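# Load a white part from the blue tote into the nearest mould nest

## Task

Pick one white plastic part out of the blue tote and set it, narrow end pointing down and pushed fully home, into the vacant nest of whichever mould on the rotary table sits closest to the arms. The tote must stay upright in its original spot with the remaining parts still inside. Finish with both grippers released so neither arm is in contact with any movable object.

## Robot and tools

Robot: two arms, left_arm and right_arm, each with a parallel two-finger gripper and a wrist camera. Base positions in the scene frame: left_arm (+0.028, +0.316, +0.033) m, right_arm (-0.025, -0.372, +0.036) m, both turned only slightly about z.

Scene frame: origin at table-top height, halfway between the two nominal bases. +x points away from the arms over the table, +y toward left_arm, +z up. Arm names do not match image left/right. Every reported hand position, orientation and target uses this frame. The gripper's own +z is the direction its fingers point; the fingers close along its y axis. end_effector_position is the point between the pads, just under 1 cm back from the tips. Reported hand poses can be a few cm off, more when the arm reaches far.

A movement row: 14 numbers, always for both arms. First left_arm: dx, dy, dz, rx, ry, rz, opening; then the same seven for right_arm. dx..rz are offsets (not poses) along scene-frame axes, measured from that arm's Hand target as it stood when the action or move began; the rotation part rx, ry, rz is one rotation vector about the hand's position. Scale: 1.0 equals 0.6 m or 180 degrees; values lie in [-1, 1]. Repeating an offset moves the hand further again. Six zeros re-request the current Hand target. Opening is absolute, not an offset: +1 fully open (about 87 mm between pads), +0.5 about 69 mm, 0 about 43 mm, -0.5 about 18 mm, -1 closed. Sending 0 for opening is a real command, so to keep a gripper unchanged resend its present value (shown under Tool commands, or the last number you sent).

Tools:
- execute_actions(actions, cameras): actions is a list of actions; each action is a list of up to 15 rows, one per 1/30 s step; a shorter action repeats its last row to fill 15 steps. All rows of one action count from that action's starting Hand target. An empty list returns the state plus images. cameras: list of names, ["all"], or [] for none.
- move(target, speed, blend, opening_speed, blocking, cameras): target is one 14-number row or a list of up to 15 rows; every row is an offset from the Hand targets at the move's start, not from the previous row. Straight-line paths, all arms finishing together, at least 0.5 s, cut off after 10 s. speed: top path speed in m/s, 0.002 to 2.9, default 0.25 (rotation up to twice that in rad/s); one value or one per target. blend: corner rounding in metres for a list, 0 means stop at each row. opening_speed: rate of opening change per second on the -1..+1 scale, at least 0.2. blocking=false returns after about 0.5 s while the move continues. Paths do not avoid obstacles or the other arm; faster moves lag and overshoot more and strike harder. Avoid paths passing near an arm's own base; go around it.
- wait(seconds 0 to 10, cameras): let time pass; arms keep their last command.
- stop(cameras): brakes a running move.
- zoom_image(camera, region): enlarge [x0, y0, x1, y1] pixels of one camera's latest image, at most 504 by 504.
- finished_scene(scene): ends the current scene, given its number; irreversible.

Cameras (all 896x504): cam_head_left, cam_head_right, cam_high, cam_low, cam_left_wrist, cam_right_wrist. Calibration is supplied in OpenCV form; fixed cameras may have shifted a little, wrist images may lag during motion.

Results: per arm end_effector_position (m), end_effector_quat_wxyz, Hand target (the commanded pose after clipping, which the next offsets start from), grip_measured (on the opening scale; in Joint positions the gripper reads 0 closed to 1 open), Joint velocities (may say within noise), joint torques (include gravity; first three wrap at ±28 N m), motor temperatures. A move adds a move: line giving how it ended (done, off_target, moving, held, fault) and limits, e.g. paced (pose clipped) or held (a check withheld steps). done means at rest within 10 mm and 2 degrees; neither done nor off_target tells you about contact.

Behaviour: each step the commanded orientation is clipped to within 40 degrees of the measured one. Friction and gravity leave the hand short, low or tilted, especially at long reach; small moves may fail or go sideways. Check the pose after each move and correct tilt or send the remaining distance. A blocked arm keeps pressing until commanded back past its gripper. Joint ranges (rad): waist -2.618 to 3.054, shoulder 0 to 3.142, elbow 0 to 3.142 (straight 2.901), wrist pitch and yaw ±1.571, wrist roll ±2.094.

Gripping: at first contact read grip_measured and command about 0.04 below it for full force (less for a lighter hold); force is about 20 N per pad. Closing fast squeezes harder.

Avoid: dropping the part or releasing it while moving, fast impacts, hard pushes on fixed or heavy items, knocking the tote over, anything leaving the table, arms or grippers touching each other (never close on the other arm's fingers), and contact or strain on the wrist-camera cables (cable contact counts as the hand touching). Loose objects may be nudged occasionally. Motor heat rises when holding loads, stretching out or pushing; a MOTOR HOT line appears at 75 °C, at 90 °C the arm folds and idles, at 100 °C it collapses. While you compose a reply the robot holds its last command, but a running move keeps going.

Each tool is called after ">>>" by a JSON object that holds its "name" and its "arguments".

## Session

>>> {"name": "execute_actions", "arguments": {"actions": []}}

Scene clock: 0.00 s.
left_arm: end_effector_position=(+0.3120, +0.2415, +0.2616) grip_measured=+1.000 end_effector_quat_wxyz=(+0.542, +0.103, +0.831, +0.070) | right_arm: end_effector_position=(+0.2310, -0.4574, +0.1255) grip_measured=+0.985 end_effector_quat_wxyz=(+0.450, +0.120, +0.878, -0.108)
Joint positions: left_arm=[-0.537 0.881 0.854 -0.45 -0.503 0.007 1] | right_arm=[-0.232 0.823 0.419 -0.208 0.095 -0.034 0.993]
Joint velocities: within noise
Joint torques (N m): no reading
Motor temperatures (°C): left_arm=[29 31 34 28 27 29 28] | right_arm=[29 32 34 28 27 28 31]
Heat: left arm: 34 °C; right arm: 34 °C.
Hand target: left_arm +0.3125, +0.2412, +0.2659; +0.547, +0.101, +0.829, +0.068 | right_arm +0.2344, -0.4583, +0.1320; +0.459, +0.120, +0.874, -0.109
Tool commands: left_gripper/opening=+1.0 right_gripper/opening=+1.0
camera_calibration:
cam_left_wrist: T_world_to_cam=[[-0.0995639, -0.970617, -0.219066, 0.319423], [-0.954538, 0.155336, -0.254417, 0.348673], [0.28097, 0.183776, -0.941957, 0.252936], [0, 0, 0, 1]] pos_world=[0.293557, 0.209393, 0.396937]
cam_right_wrist: T_world_to_cam=[[-0.315204, -0.944162, 0.0959412, -0.37519], [-0.94598, 0.304493, -0.111378, 0.397127], [0.0759456, -0.125865, -0.989136, 0.194348], [0, 0, 0, 1]] pos_world=[0.242653, -0.450701, 0.272464]

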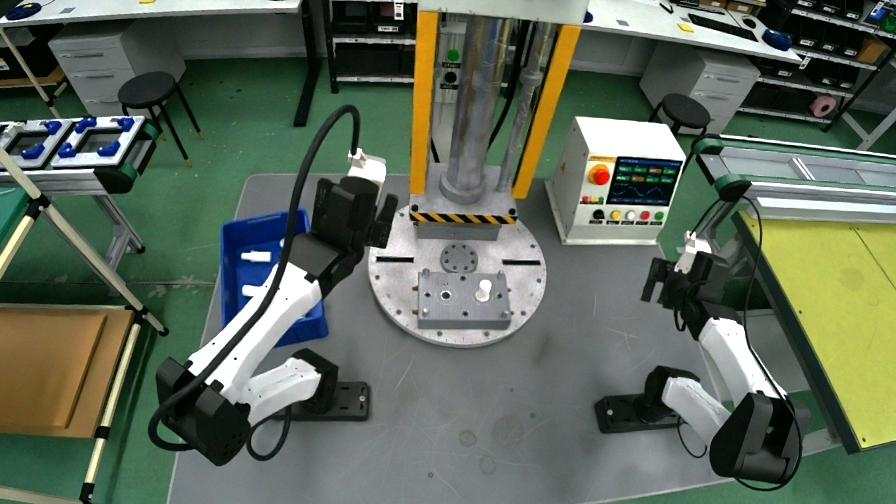

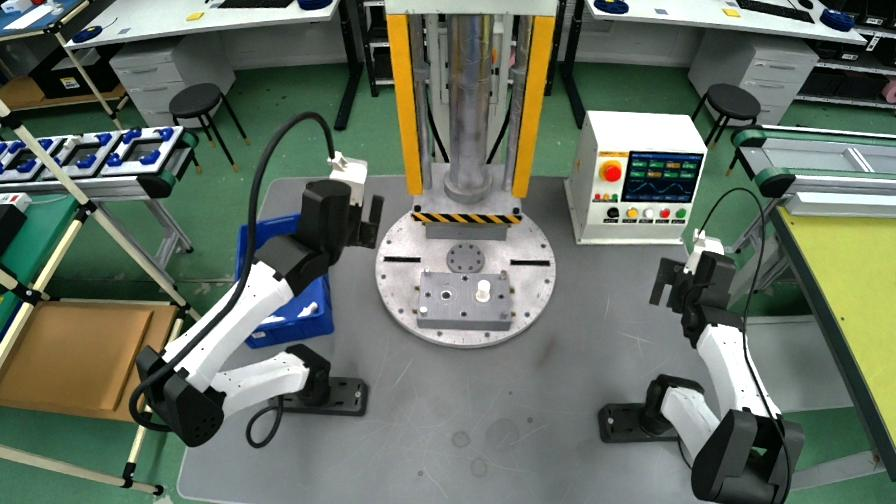

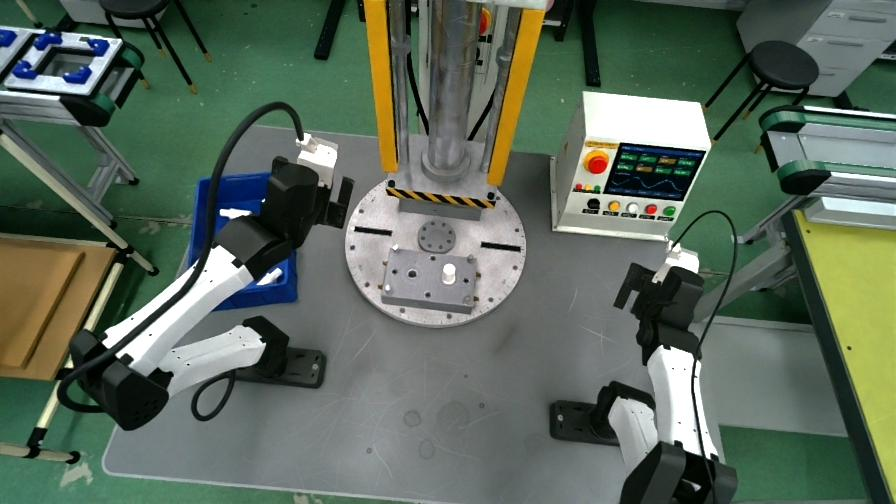

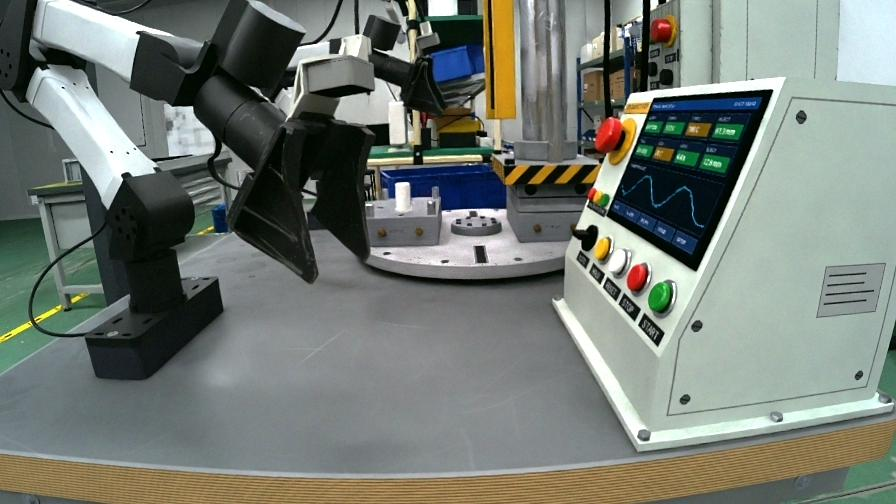

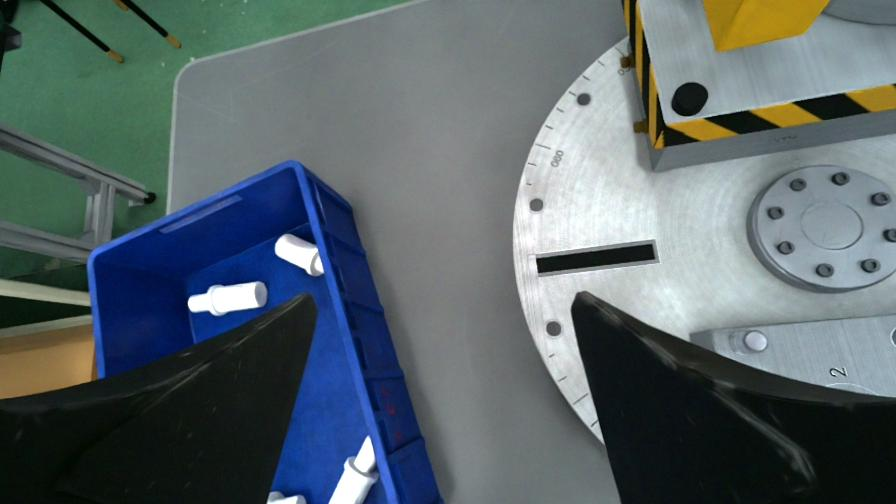

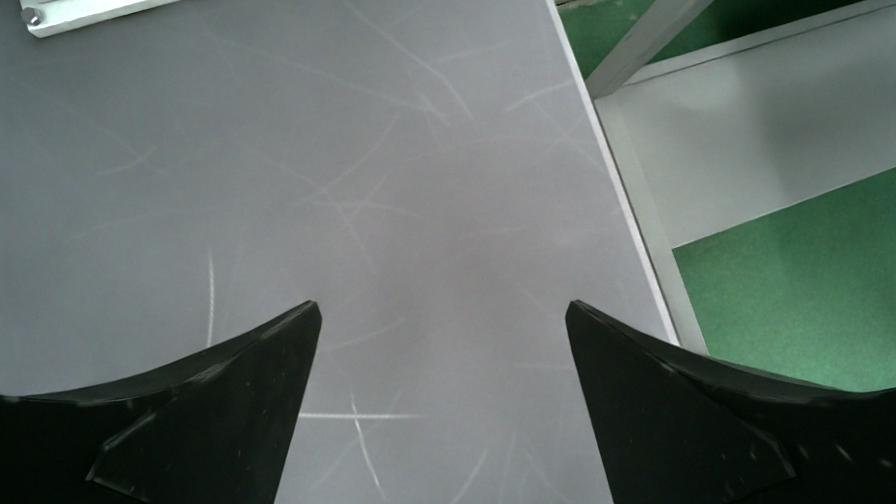

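>>> {"name": "move", "arguments": {"target": [-0.104, -0.0687, 0.1402, -0.1036, 0.0536, 0.068, 0.0, 0, 0, 0, 0, 0, 0, 1], "cameras": ["cam_left_wrist", "cam_high"], "speed": 0.35}}

>>> {"name": "zoom_image", "arguments": {"camera": "cam_left_wrist", "region": [0, 30, 330, 420]}}

>>> {"name": "zoom_image", "arguments": {"camera": "cam_left_wrist", "region": [450, 200, 750, 400]}}

Scene clock: 19.30 s.
left_arm: end_effector_position=(+0.2493, +0.1996, +0.3440) grip_measured=+0.000 end_effector_quat_wxyz=(+0.468, -0.066, +0.881, -0.019) | right_arm: end_effector_position=(+0.2310, -0.4574, +0.1255) grip_measured=+0.985 end_effector_quat_wxyz=(+0.450, +0.120, +0.878, -0.108)
Joint positions: left_arm=[-0.849 1.098 1.494 -1.221 -0.702 -0.727 0.5] | right_arm=[-0.232 0.823 0.419 -0.208 0.095 -0.034 0.993]
Joint torques (N m): left_arm=[0.03 -1.1 9.33 1.32 -0.42 -0.09] | right_arm=[-0.39 -1.21 8.08 2.13 0.07 0.03]
Motor temperatures (°C): left_arm=[29 31 39 30 27 29 28] | right_arm=[29 33 38 32 27 28 31]
Heat: left arm: 39 °C; right arm: 38 °C.
Hand target: left_arm +0.2501, +0.2000, +0.3502; +0.474, -0.072, +0.877, -0.018 | right_arm +0.2344, -0.4583, +0.1320; +0.459, +0.120, +0.874, -0.109
Off the commanded pose: left_arm 0.006 m, 1 deg | right_arm 0.007 m, 1 deg.
move: done
camera_calibration:
cam_left_wrist: T_world_to_cam=[[0.0960398, -0.989717, 0.106007, 0.133853], [-0.990167, -0.105876, -0.0914267, 0.321131], [0.10171, -0.0961839, -0.990153, 0.473029], [0, 0, 0, 1]] pos_world=[0.257006, 0.211974, 0.483542]
Images, in order (width x height): cam_high 896x504, cam_left_wrist 896x504.

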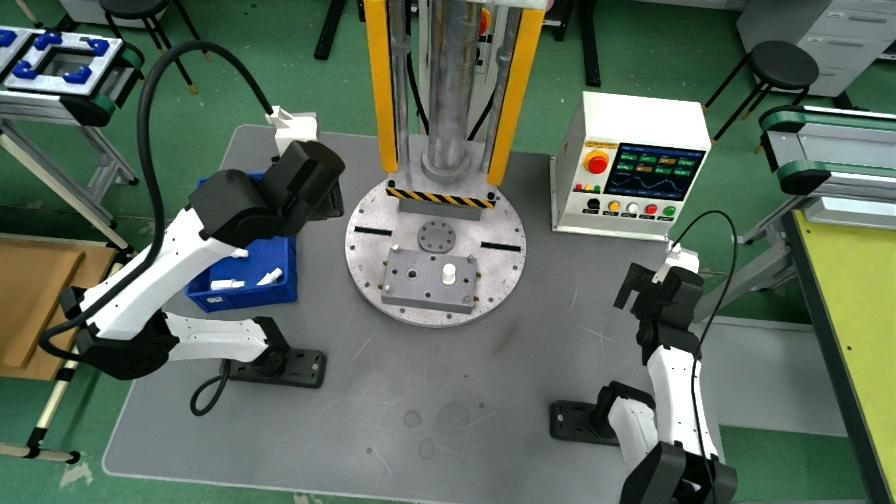

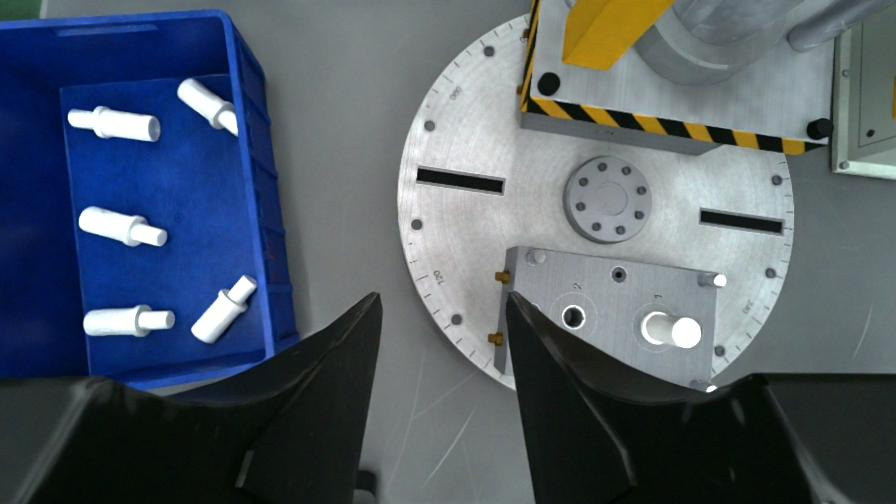

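Scaled by 1.292 from the camera's 896x504 image, which has a finer 1280x720 frame.

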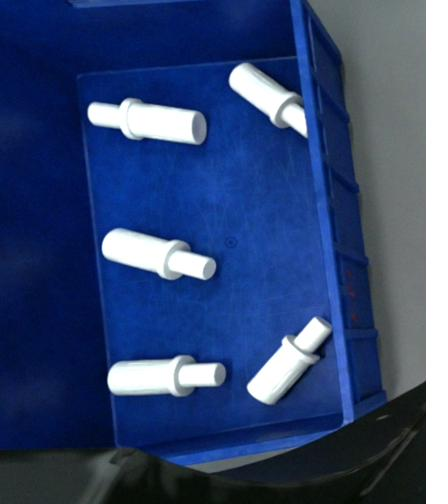

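Scaled by 1.680 from the camera's 896x504 image, which has a finer 1280x720 frame.

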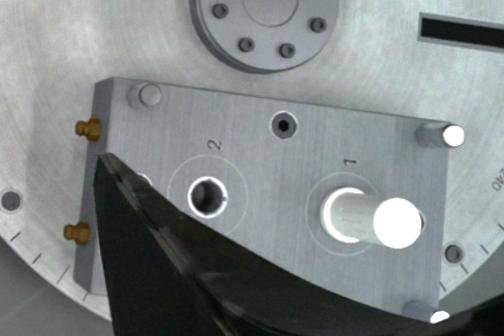

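>>> {"name": "move", "arguments": {"target": [0.059, 0.4, -0.34, -0.0857, 0.1363, 0.4048, 0.2, 0, 0, 0, 0, 0, 0, 1], "cameras": ["cam_left_wrist", "cam_high"], "speed": 0.4}}

Scene clock: 105.70 s.
left_arm: end_effector_position=(+0.2761, +0.4366, +0.1422) grip_measured=+0.200 end_effector_quat_wxyz=(+0.184, -0.625, +0.737, +0.178) | right_arm: end_effector_position=(+0.2310, -0.4574, +0.1255) grip_measured=+0.985 end_effector_quat_wxyz=(+0.450, +0.120, +0.878, -0.108)
Joint positions: left_arm=[0.289 1.455 1.133 -1.044 -0.478 -1.081 0.6] | right_arm=[-0.232 0.823 0.419 -0.208 0.095 -0.034 0.993]
Joint torques (N m): left_arm=[1.2 -4.3 9.68 0.83 -0.19 -0.12] | right_arm=[-0.32 -1.17 8.1 2.13 0.09 0]
Motor temperatures (°C): left_arm=[29 31 43 32 28 29 28] | right_arm=[29 33 45 37 27 28 31]
Heat: left arm: 43 °C; right arm: 45 °C.
Hand target: left_arm +0.2854, +0.4401, +0.1462; +0.196, -0.634, +0.729, +0.170 | right_arm +0.2344, -0.4583, +0.1320; +0.459, +0.120, +0.874, -0.109
Off the commanded pose: left_arm 0.011 m, 2 deg | right_arm 0.007 m, 1 deg.
move: off_target (left_arm)
camera_calibration:
cam_left_wrist: T_world_to_cam=[[0.988033, -0.152599, -0.0224794, -0.206377], [-0.134687, -0.924565, 0.356426, 0.411968], [-0.0751737, -0.349133, -0.934053, 0.44453], [0, 0, 0, 1]] pos_world=[0.292811, 0.504599, 0.26374]
Images, in order (width x height): cam_high 896x504, cam_left_wrist 896x504.

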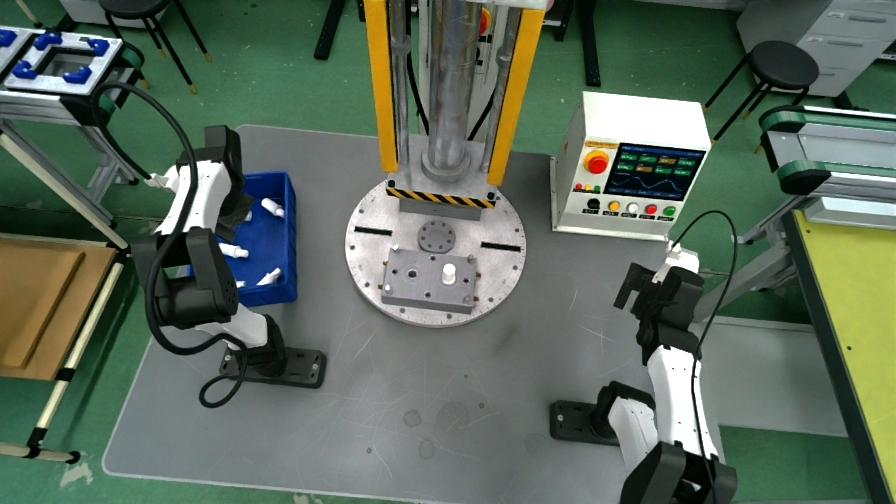

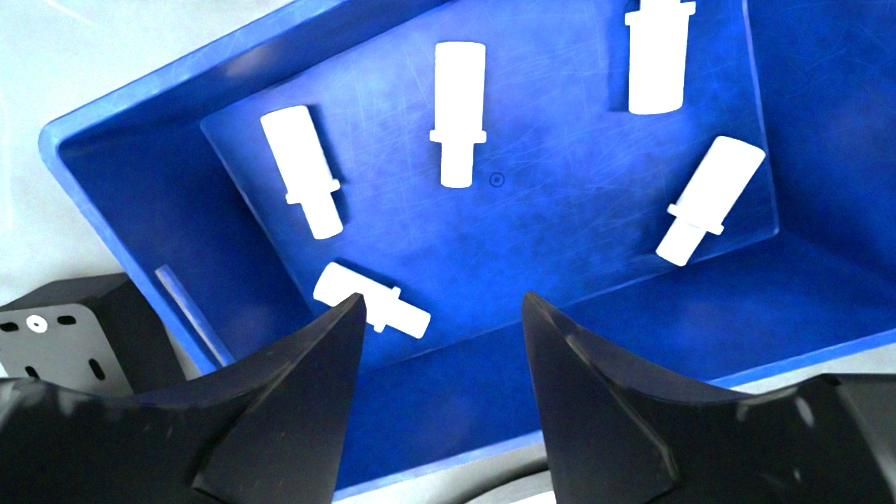

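>>> {"name": "move", "arguments": {"target": [0.0108, 0.0655, -0.1537, 0, 0, 0, 0.2, 0, 0, 0, 0, 0, 0, 1], "cameras": ["cam_left_wrist"], "speed": 0.2}}

Scene clock: 123.07 s.
left_arm: end_effector_position=(+0.2931, +0.4773, +0.0598) grip_measured=+0.200 end_effector_quat_wxyz=(+0.199, -0.633, +0.728, +0.169) | right_arm: end_effector_position=(+0.2310, -0.4574, +0.1255) grip_measured=+0.985 end_effector_quat_wxyz=(+0.450, +0.120, +0.878, -0.108)
Joint positions: left_arm=[0.414 1.605 0.927 -0.595 -0.444 -0.962 0.6] | right_arm=[-0.232 0.823 0.419 -0.208 0.095 -0.034 0.993]
Joint torques (N m): left_arm=[1.39 -4.85 6.45 1.03 -0.19 0.08] | right_arm=[-0.39 -1.29 8.14 2.15 0.08 0.04]
Heat: left arm: 44 °C; right arm: 45 °C.
Hand target: left_arm +0.2920, +0.4794, +0.0540; +0.196, -0.634, +0.729, +0.170 | right_arm +0.2344, -0.4583, +0.1320; +0.459, +0.120, +0.874, -0.109
Off the commanded pose: left_arm 0.006 m, 0 deg | right_arm 0.007 m, 1 deg.
move: done
camera_calibration:
cam_left_wrist: T_world_to_cam=[[0.990154, -0.139019, 0.0163933, -0.22814], [-0.136124, -0.928938, 0.344302, 0.484487], [-0.032636, -0.343144, -0.938716, 0.36806], [0, 0, 0, 1]] pos_world=[0.303857, 0.54464, 0.182434]
Images, in order (width x height): cam_left_wrist 896x504.

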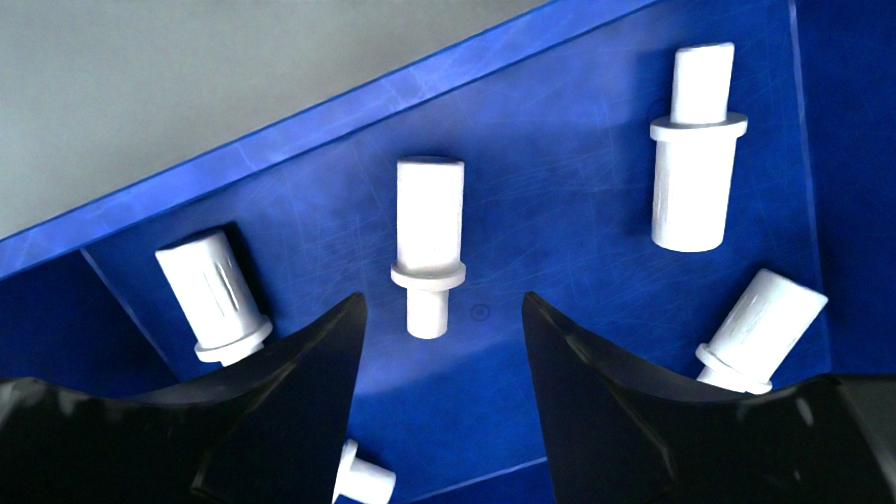

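>>> {"name": "move", "arguments": {"target": [[-0.0017, 0.039, -0.0713, 0, 0, 0, 0.2, 0, 0, 0, 0, 0, 0, 1], [-0.0017, 0.039, -0.0713, 0, 0, 0, -0.5, 0, 0, 0, 0, 0, 0, 1]], "cameras": ["cam_left_wrist"], "speed": 0.1, "opening_speed": 0.8}}

Scene clock: 134.57 s.
left_arm: end_effector_position=(+0.2940, +0.5017, +0.0192) grip_measured=-0.345 end_effector_quat_wxyz=(+0.202, -0.634, +0.727, +0.168) | right_arm: end_effector_position=(+0.2310, -0.4574, +0.1255) grip_measured=+0.985 end_effector_quat_wxyz=(+0.450, +0.120, +0.878, -0.108)
Joint positions: left_arm=[0.49 1.719 0.863 -0.377 -0.42 -0.883 0.327] | right_arm=[-0.232 0.823 0.419 -0.208 0.095 -0.034 0.993]
Joint torques (N m): left_arm=[1.33 -4.97 5.74 1.11 -0.16 0.08] | right_arm=[-0.35 -1.24 8.1 2.11 0.09 0.01]
Heat: left arm: 43 °C; right arm: 46 °C.
Hand target: left_arm +0.2909, +0.5028, +0.0113; +0.196, -0.634, +0.729, +0.170 | right_arm +0.2344, -0.4583, +0.1320; +0.459, +0.120, +0.874, -0.109
Off the commanded pose: left_arm 0.009 m, 1 deg | right_arm 0.007 m, 1 deg.
move: done
camera_calibration:
cam_left_wrist: T_world_to_cam=[[0.990126, -0.138538, 0.0213907, -0.22536], [-0.137491, -0.930015, 0.340836, 0.522132], [-0.0273251, -0.340411, -0.939879, 0.33544], [0, 0, 0, 1]] pos_world=[0.304089, 0.568557, 0.142132]
Images, in order (width x height): cam_left_wrist 896x504.

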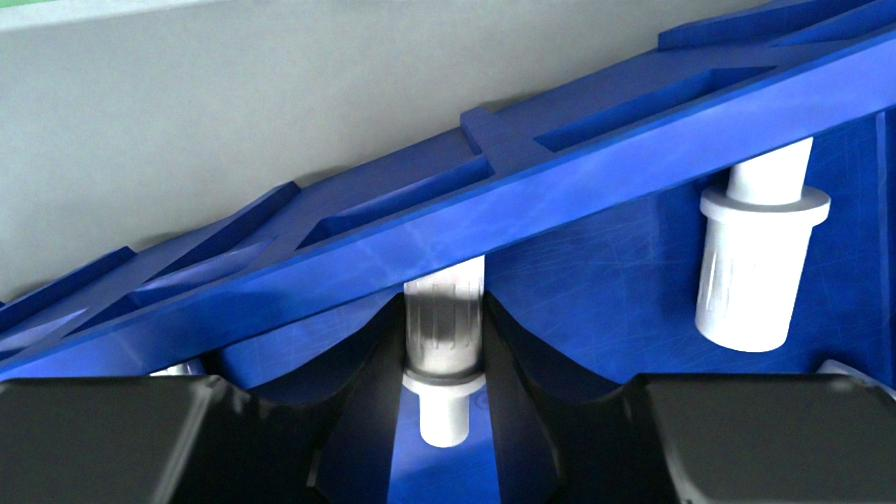

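>>> {"name": "move", "arguments": {"target": [[0, 0, 0.26, 0, 0, 0, -0.5, 0, 0, 0, 0, 0, 0, 1], [-0.1182, -0.5547, 0.2812, 0, 0, -0.4167, -0.5, 0, 0, 0, 0, 0, 0, 1], [-0.3348, -0.9213, 0.1, 0, 0, -0.8389, -0.5, 0, 0, 0, 0, 0, 0, 1]], "cameras": ["cam_left_wrist", "cam_high", "cam_low"], "speed": [0.2, 0.5, 0.4], "blend": [0.04, 0.05, 0]}}

Scene clock: 174.30 s.
left_arm: end_effector_position=(+0.0903, -0.0358, +0.0675) grip_measured=-0.345 end_effector_quat_wxyz=(+0.206, +0.544, +0.802, -0.133) | right_arm: end_effector_position=(+0.2310, -0.4574, +0.1255) grip_measured=+0.985 end_effector_quat_wxyz=(+0.450, +0.120, +0.878, -0.108)
Joint positions: left_arm=[-1.418 1.674 1.02 -0.436 -0.123 -0.208 0.327] | right_arm=[-0.232 0.823 0.419 -0.208 0.095 -0.034 0.993]
Joint torques (N m): left_arm=[0.44 -5.44 10.32 1.4 0.14 0.1] | right_arm=[-0.38 -1.13 8.1 2.15 0.08 0.02]
Heat: left arm: 40 °C; right arm: 46 °C.
Hand target: left_arm +0.0900, -0.0500, +0.0714; +0.214, +0.547, +0.796, -0.147 | right_arm +0.2344, -0.4583, +0.1320; +0.459, +0.120, +0.874, -0.109
Off the commanded pose: left_arm 0.015 m, 2 deg | right_arm 0.007 m, 1 deg.
move: off_target (left_arm)
camera_calibration:
cam_left_wrist: T_world_to_cam=[[-0.927282, -0.374363, -0.000889202, 0.0670846], [-0.347233, 0.859191, 0.375792, 0.0586003], [-0.139918, 0.348774, -0.926704, 0.226206], [0, 0, 0, 1]] pos_world=[0.114205, -0.10413, 0.187664]
Images, in order (width x height): cam_high 896x504, cam_low 896x504, cam_left_wrist 896x504.

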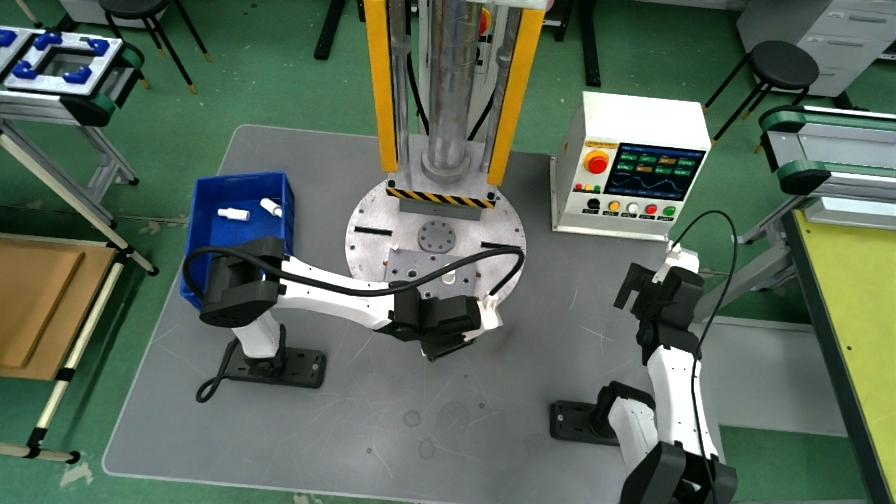

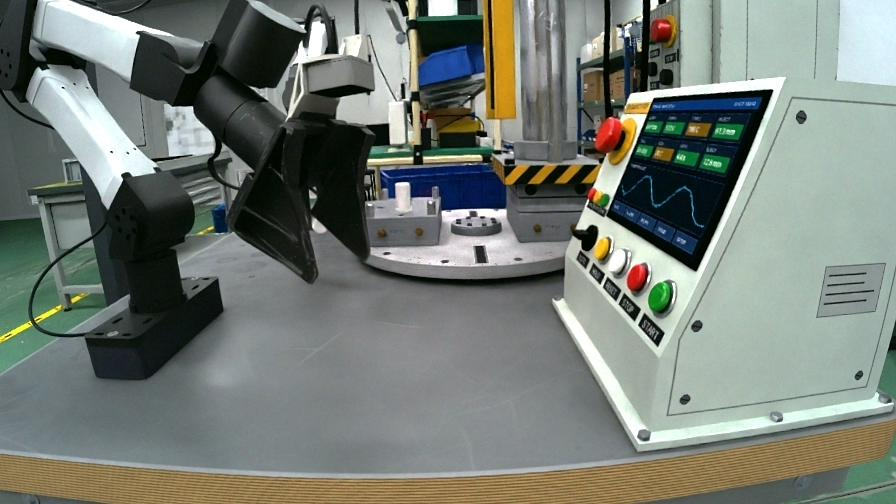

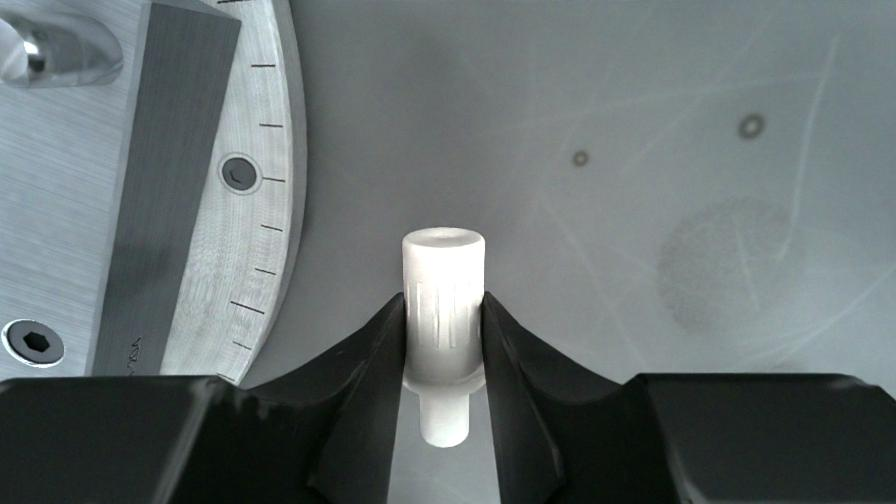

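>>> {"name": "move", "arguments": {"target": [-0.0583, 0, -0.1015, 0, 0, 0, -0.5, 0, 0, 0, 0, 0, 0, 1], "cameras": ["cam_left_wrist"], "speed": 0.12}}

Scene clock: 187.37 s.
left_arm: end_effector_position=(+0.0547, -0.0500, +0.0173) grip_measured=-0.345 end_effector_quat_wxyz=(+0.208, +0.549, +0.795, -0.152) | right_arm: end_effector_position=(+0.2310, -0.4574, +0.1255) grip_measured=+0.985 end_effector_quat_wxyz=(+0.450, +0.120, +0.878, -0.108)
Joint positions: left_arm=[-1.523 1.793 0.923 -0.199 -0.148 -0.288 0.327] | right_arm=[-0.232 0.823 0.419 -0.208 0.095 -0.034 0.993]
Joint torques (N m): left_arm=[0.14 -5.89 5.97 1.44 -0.2 -0.06] | right_arm=[-0.31 -1.44 8.13 2.15 0.09 0.03]
Heat: left arm: 41 °C; right arm: 47 °C.
Hand target: left_arm +0.0551, -0.0500, +0.0104; +0.214, +0.547, +0.796, -0.147 | right_arm +0.2344, -0.4583, +0.1320; +0.459, +0.120, +0.874, -0.109
Off the commanded pose: left_arm 0.007 m, 1 deg | right_arm 0.007 m, 1 deg.
move: done
camera_calibration:
cam_left_wrist: T_world_to_cam=[[-0.935735, -0.351954, 0.0229766, 0.0298942], [-0.322024, 0.879099, 0.351405, 0.0772193], [-0.143877, 0.321423, -0.935942, 0.178713], [0, 0, 0, 1]] pos_world=[0.0785523, -0.114805, 0.139443]
Images, in order (width x height): cam_left_wrist 896x504.

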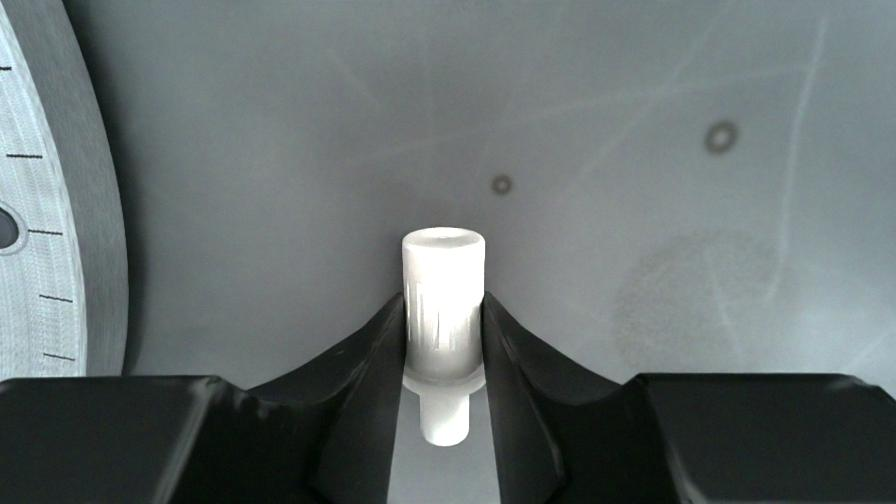

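>>> {"name": "move", "arguments": {"target": [[0, 0, 0, 0, 0, 0, -0.15, 0, 0, 0, 0, 0, 0, 1], [0.0042, -0.0109, 0, 0.1972, 0.0756, 0, -0.15, 0, 0, 0, 0, 0, 0, 1]], "cameras": ["cam_left_wrist"], "speed": 0.2, "opening_speed": 0.8}}

Scene clock: 208.57 s.
left_arm: end_effector_position=(+0.0564, -0.0548, +0.0146) grip_measured=-0.150 end_effector_quat_wxyz=(-0.048, +0.565, +0.823, +0.039) | right_arm: end_effector_position=(+0.2310, -0.4574, +0.1255) grip_measured=+0.985 end_effector_quat_wxyz=(+0.450, +0.120, +0.878, -0.108)
Joint positions: left_arm=[-1.443 2.335 1.774 -1.131 0.021 -0.25 0.425] | right_arm=[-0.232 0.823 0.419 -0.208 0.095 -0.034 0.993]
Joint torques (N m): left_arm=[1.26 -8.96 9.1 0.03 0.23 0.1] | right_arm=[-0.29 -1.35 8.14 2.16 0.06 0.03]
Heat: left arm: 41 °C; right arm: 47 °C.
Hand target: left_arm +0.0575, -0.0565, +0.0104; -0.057, +0.565, +0.822, +0.039 | right_arm +0.2344, -0.4583, +0.1320; +0.459, +0.120, +0.874, -0.109
Off the commanded pose: left_arm 0.005 m, 1 deg | right_arm 0.007 m, 1 deg.
move: done
camera_calibration:
cam_left_wrist: T_world_to_cam=[[-0.930873, -0.365335, -0.00253213, 0.029144], [-0.19838, 0.499629, 0.843218, 0.0480553], [-0.306791, 0.785431, -0.537567, 0.206714], [0, 0, 0, 1]] pos_world=[0.100081, -0.175722, 0.0706753]
Images, in order (width x height): cam_left_wrist 896x504.

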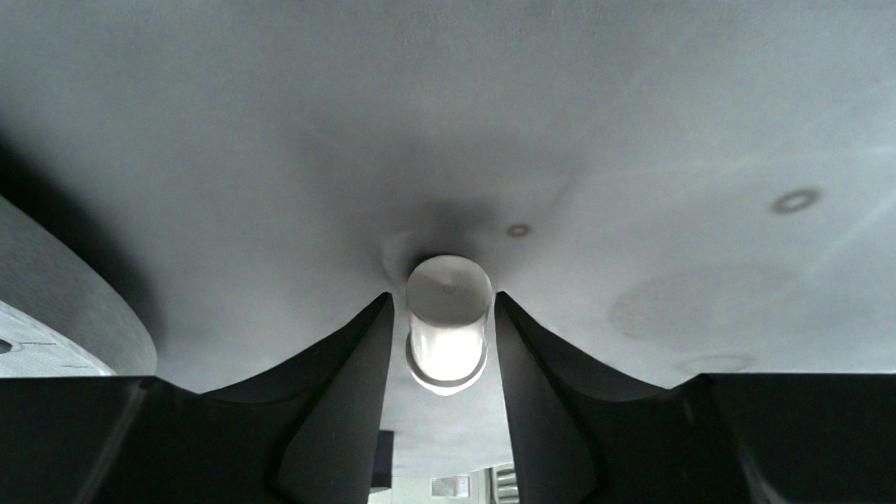

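>>> {"name": "move", "arguments": {"target": [[0.0042, -0.0109, 0, 0, 0, 0, -0.15, 0, 0, 0, 0, 0, 0, 1], [0.0042, -0.0109, 0, 0, 0, 0, -0.5, 0, 0, 0, 0, 0, 0, 1], [0.025, -0.0058, 0.2, 0, 0, 0, -0.5, 0, 0, 0, 0, 0, 0, 1], [0.3175, 0.1725, 0.3077, -0.3304, -0.4385, 0.2676, -0.5, 0, 0, 0, 0, 0, 0, 1]], "cameras": ["cam_left_wrist", "cam_low", "cam_high"], "speed": [0.05, 0.05, 0.2, 0.35], "blend": [0, 0, 0.03, 0], "opening_speed": 0.8}}

>>> {"name": "zoom_image", "arguments": {"camera": "cam_left_wrist", "region": [350, 240, 560, 504]}}

>>> {"name": "zoom_image", "arguments": {"camera": "cam_low", "region": [330, 110, 470, 230]}}

Scene clock: 288.47 s.
left_arm: end_effector_position=(+0.2460, +0.0432, +0.1991) grip_measured=-0.344 end_effector_quat_wxyz=(+0.685, +0.037, +0.727, -0.038) | right_arm: end_effector_position=(+0.2310, -0.4574, +0.1255) grip_measured=+0.985 end_effector_quat_wxyz=(+0.450, +0.120, +0.878, -0.108)
Joint positions: left_arm=[-1.377 1.406 0.575 0.625 -1.277 -0.202 0.328] | right_arm=[-0.232 0.823 0.419 -0.208 0.095 -0.034 0.993]
Joint torques (N m): left_arm=[1.21 -3.47 6.46 1.62 -0.17 0.03] | right_arm=[-0.32 -1.29 8.16 2.15 0.06 0.04]
Motor temperatures (°C): left_arm=[29 41 45 30 27 29 29] | right_arm=[29 32 48 41 27 28 31]
Heat: left arm: 45 °C; right arm: 48 °C.
Hand target: left_arm +0.2481, +0.0470, +0.1951; +0.687, +0.031, +0.726, -0.030 | right_arm +0.2344, -0.4583, +0.1320; +0.459, +0.120, +0.874, -0.109
Off the commanded pose: left_arm 0.006 m, 1 deg | right_arm 0.007 m, 1 deg.
move: done
camera_calibration:
cam_left_wrist: T_world_to_cam=[[-0.113171, -0.993499, 0.0123517, 0.064959], [-0.802933, 0.0841265, -0.590102, 0.333097], [0.585227, -0.0766998, -0.807234, 0.158529], [0, 0, 0, 1]] pos_world=[0.182031, 0.0486735, 0.323729]
Images, in order (width x height): cam_high 896x504, cam_low 896x504, cam_left_wrist 896x504.

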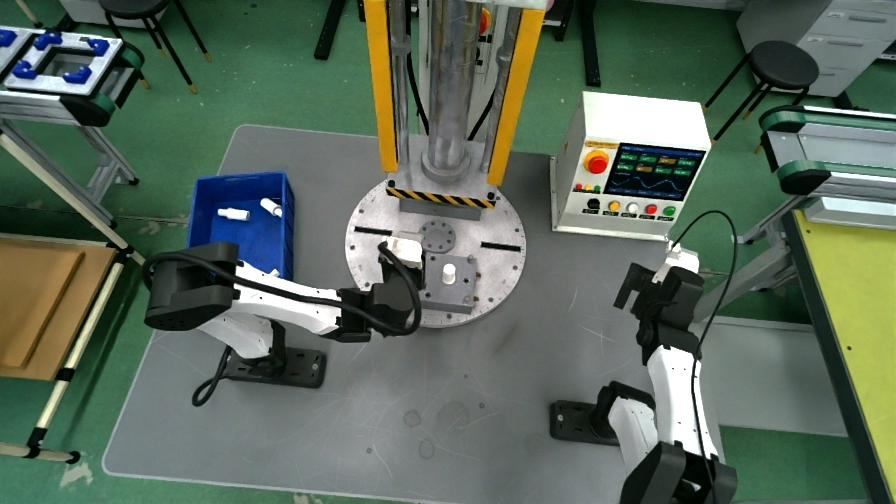

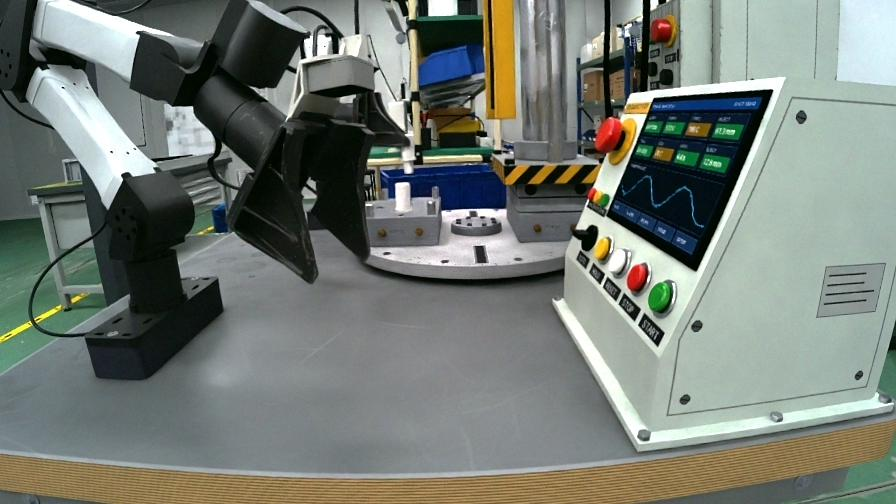

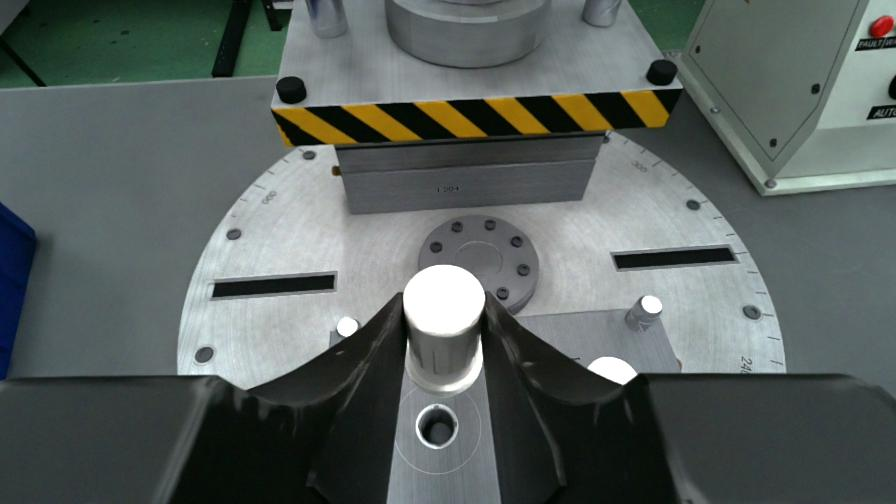

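Scaled by 1.909 from the camera's 896x504 image, which has a finer 1280x720 frame.

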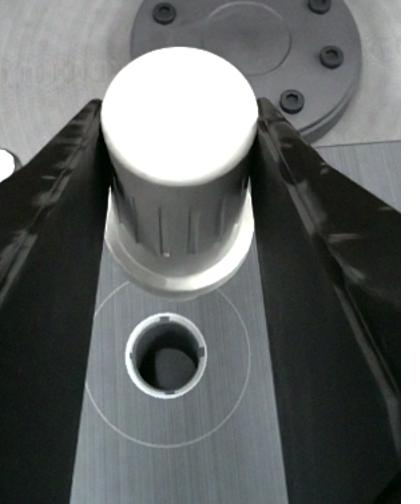

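Scaled by 3.600 from the camera's 896x504 image, which has a finer 1280x720 frame.

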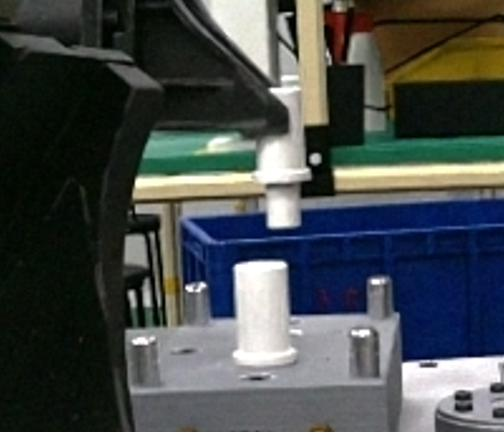

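>>> {"name": "zoom_image", "arguments": {"camera": "cam_low", "region": [380, 170, 440, 220]}}

Scaled by 8.400 from the camera's 896x504 image, which has a finer 1280x720 frame.

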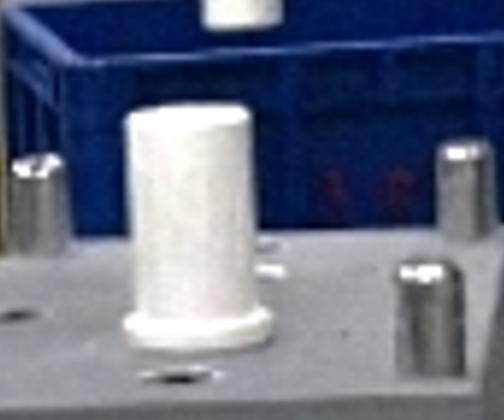

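>>> {"name": "move", "arguments": {"target": [-0.0033, 0.0062, -0.081, 0, 0, 0, -0.5, 0, 0, 0, 0, 0, 0, 1], "cameras": ["cam_left_wrist", "cam_low"], "speed": 0.12}}

>>> {"name": "zoom_image", "arguments": {"camera": "cam_left_wrist", "region": [350, 240, 560, 504]}}

>>> {"name": "zoom_image", "arguments": {"camera": "cam_low", "region": [380, 150, 440, 220]}}

Scene clock: 335.47 s.
left_arm: end_effector_position=(+0.2455, +0.0474, +0.1497) grip_measured=-0.344 end_effector_quat_wxyz=(+0.684, +0.036, +0.727, -0.036) | right_arm: end_effector_position=(+0.2310, -0.4574, +0.1255) grip_measured=+0.985 end_effector_quat_wxyz=(+0.450, +0.120, +0.878, -0.108)
Joint positions: left_arm=[-1.377 1.571 0.463 0.894 -1.282 -0.208 0.328] | right_arm=[-0.232 0.823 0.419 -0.208 0.095 -0.034 0.993]
Joint torques (N m): left_arm=[0.79 -3.85 5.3 1.69 -0.17 0.02] | right_arm=[-0.32 -1.28 8.13 2.14 0.07 0.01]
Motor temperatures (°C): left_arm=[29 36 42 33 27 29 29] | right_arm=[29 32 49 42 27 28 31]
Heat: left arm: 42 °C; right arm: 49 °C.
Hand target: left_arm +0.2461, +0.0508, +0.1465; +0.687, +0.031, +0.726, -0.030 | right_arm +0.2344, -0.4583, +0.1320; +0.459, +0.120, +0.874, -0.109
Off the commanded pose: left_arm 0.005 m, 1 deg | right_arm 0.007 m, 1 deg.
move: done
camera_calibration:
cam_left_wrist: T_world_to_cam=[[-0.108025, -0.994096, 0.010152, 0.0687301], [-0.804027, 0.0813559, -0.589001, 0.303483], [0.584698, -0.0717895, -0.808068, 0.119383], [0, 0, 0, 1]] pos_world=[0.18163, 0.0522047, 0.274523]
Images, in order (width x height): cam_low 896x504, cam_left_wrist 896x504.

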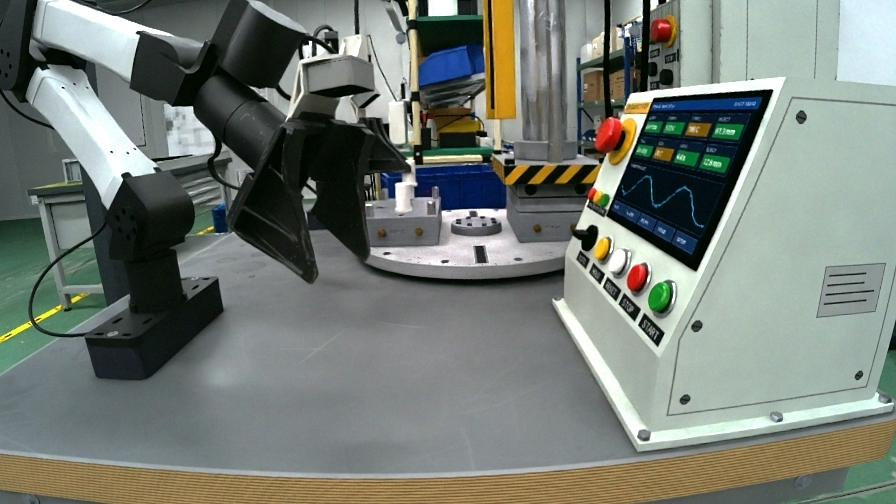

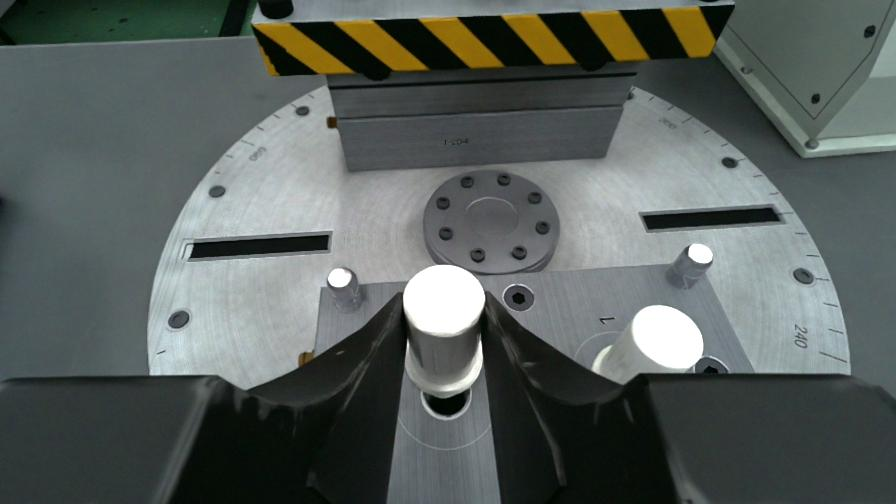

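Scaled by 1.909 from the camera's 896x504 image, which has a finer 1280x720 frame.

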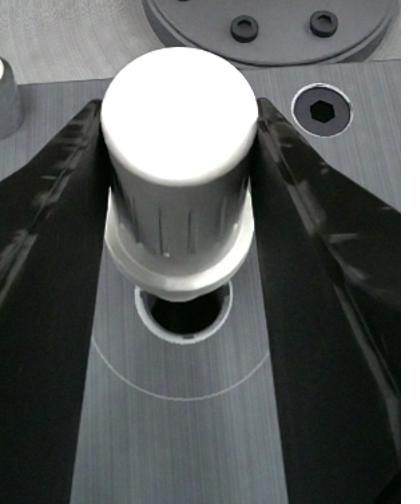

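Scaled by 7.200 from the camera's 896x504 image, which has a finer 1280x720 frame.

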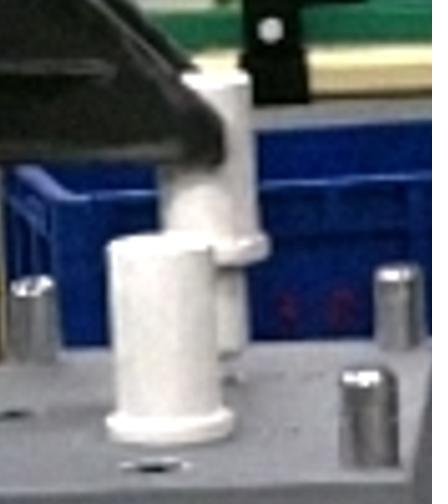

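>>> {"name": "move", "arguments": {"target": [-0.0042, -0.001, -0.0215, 0, 0, 0, -0.5, 0, 0, 0, 0, 0, 0, 1], "cameras": ["cam_left_wrist", "cam_low"], "speed": 0.05}}

>>> {"name": "zoom_image", "arguments": {"camera": "cam_left_wrist", "region": [350, 240, 560, 504]}}

>>> {"name": "zoom_image", "arguments": {"camera": "cam_low", "region": [380, 150, 440, 220]}}

Scene clock: 360.07 s.
left_arm: end_effector_position=(+0.2465, +0.0490, +0.1412) grip_measured=-0.344 end_effector_quat_wxyz=(+0.688, +0.023, +0.725, -0.034) | right_arm: end_effector_position=(+0.2310, -0.4574, +0.1255) grip_measured=+0.985 end_effector_quat_wxyz=(+0.450, +0.120, +0.878, -0.108)
Joint positions: left_arm=[-1.377 1.628 0.449 0.985 -1.303 -0.207 0.328] | right_arm=[-0.232 0.823 0.419 -0.208 0.095 -0.034 0.993]
Joint torques (N m): left_arm=[-0.01 -3.6 4.56 1.57 -0.04 -0.02] | right_arm=[-0.31 -1.31 8.1 2.15 0.1 0.03]
Heat: left arm: 41 °C; right arm: 49 °C.
Hand target: left_arm +0.2436, +0.0501, +0.1335; +0.687, +0.031, +0.726, -0.030 | right_arm +0.2344, -0.4583, +0.1320; +0.459, +0.120, +0.874, -0.109
Off the commanded pose: left_arm 0.008 m, 1 deg | right_arm 0.007 m, 1 deg.
move: done
camera_calibration:
cam_left_wrist: T_world_to_cam=[[-0.0873904, -0.995841, 0.0257474, 0.0633283], [-0.800733, 0.0548459, -0.596506, 0.300616], [0.592613, -0.0727457, -0.802196, 0.109299], [0, 0, 0, 1]] pos_world=[0.181476, 0.0545284, 0.265368]
Images, in order (width x height): cam_low 896x504, cam_left_wrist 896x504.

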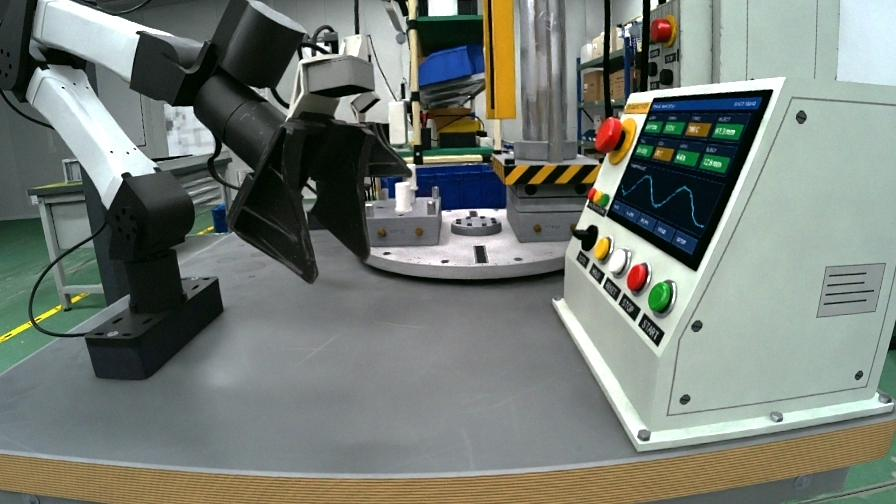

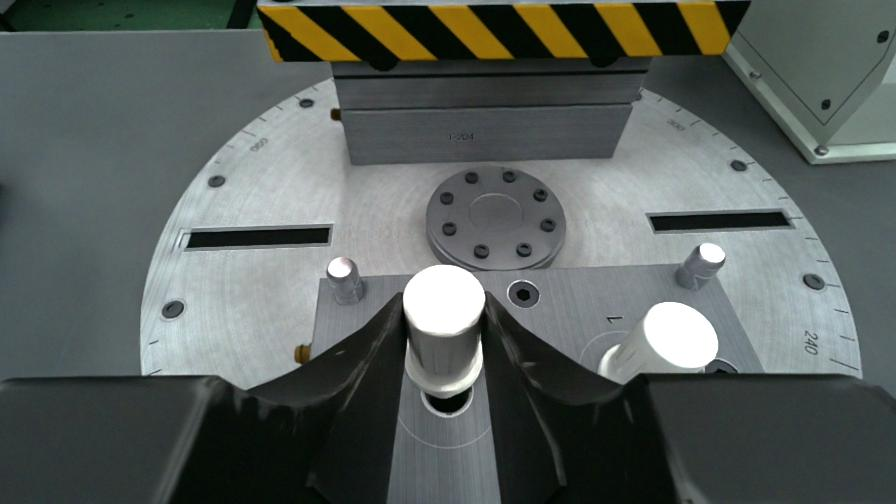

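Scaled by 1.909 from the camera's 896x504 image, which has a finer 1280x720 frame.

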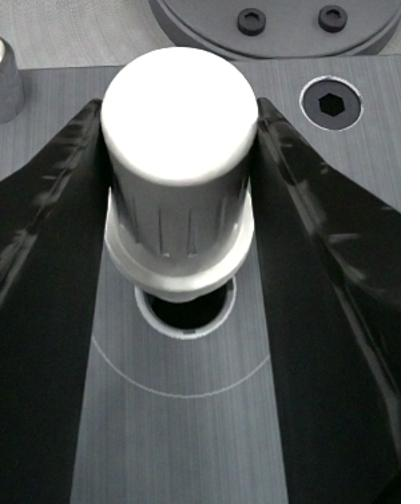

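Scaled by 7.200 from the camera's 896x504 image, which has a finer 1280x720 frame.

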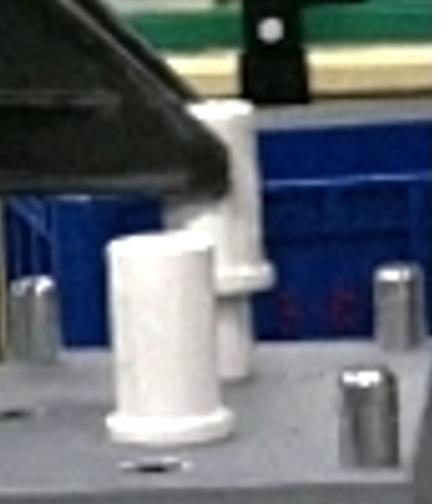

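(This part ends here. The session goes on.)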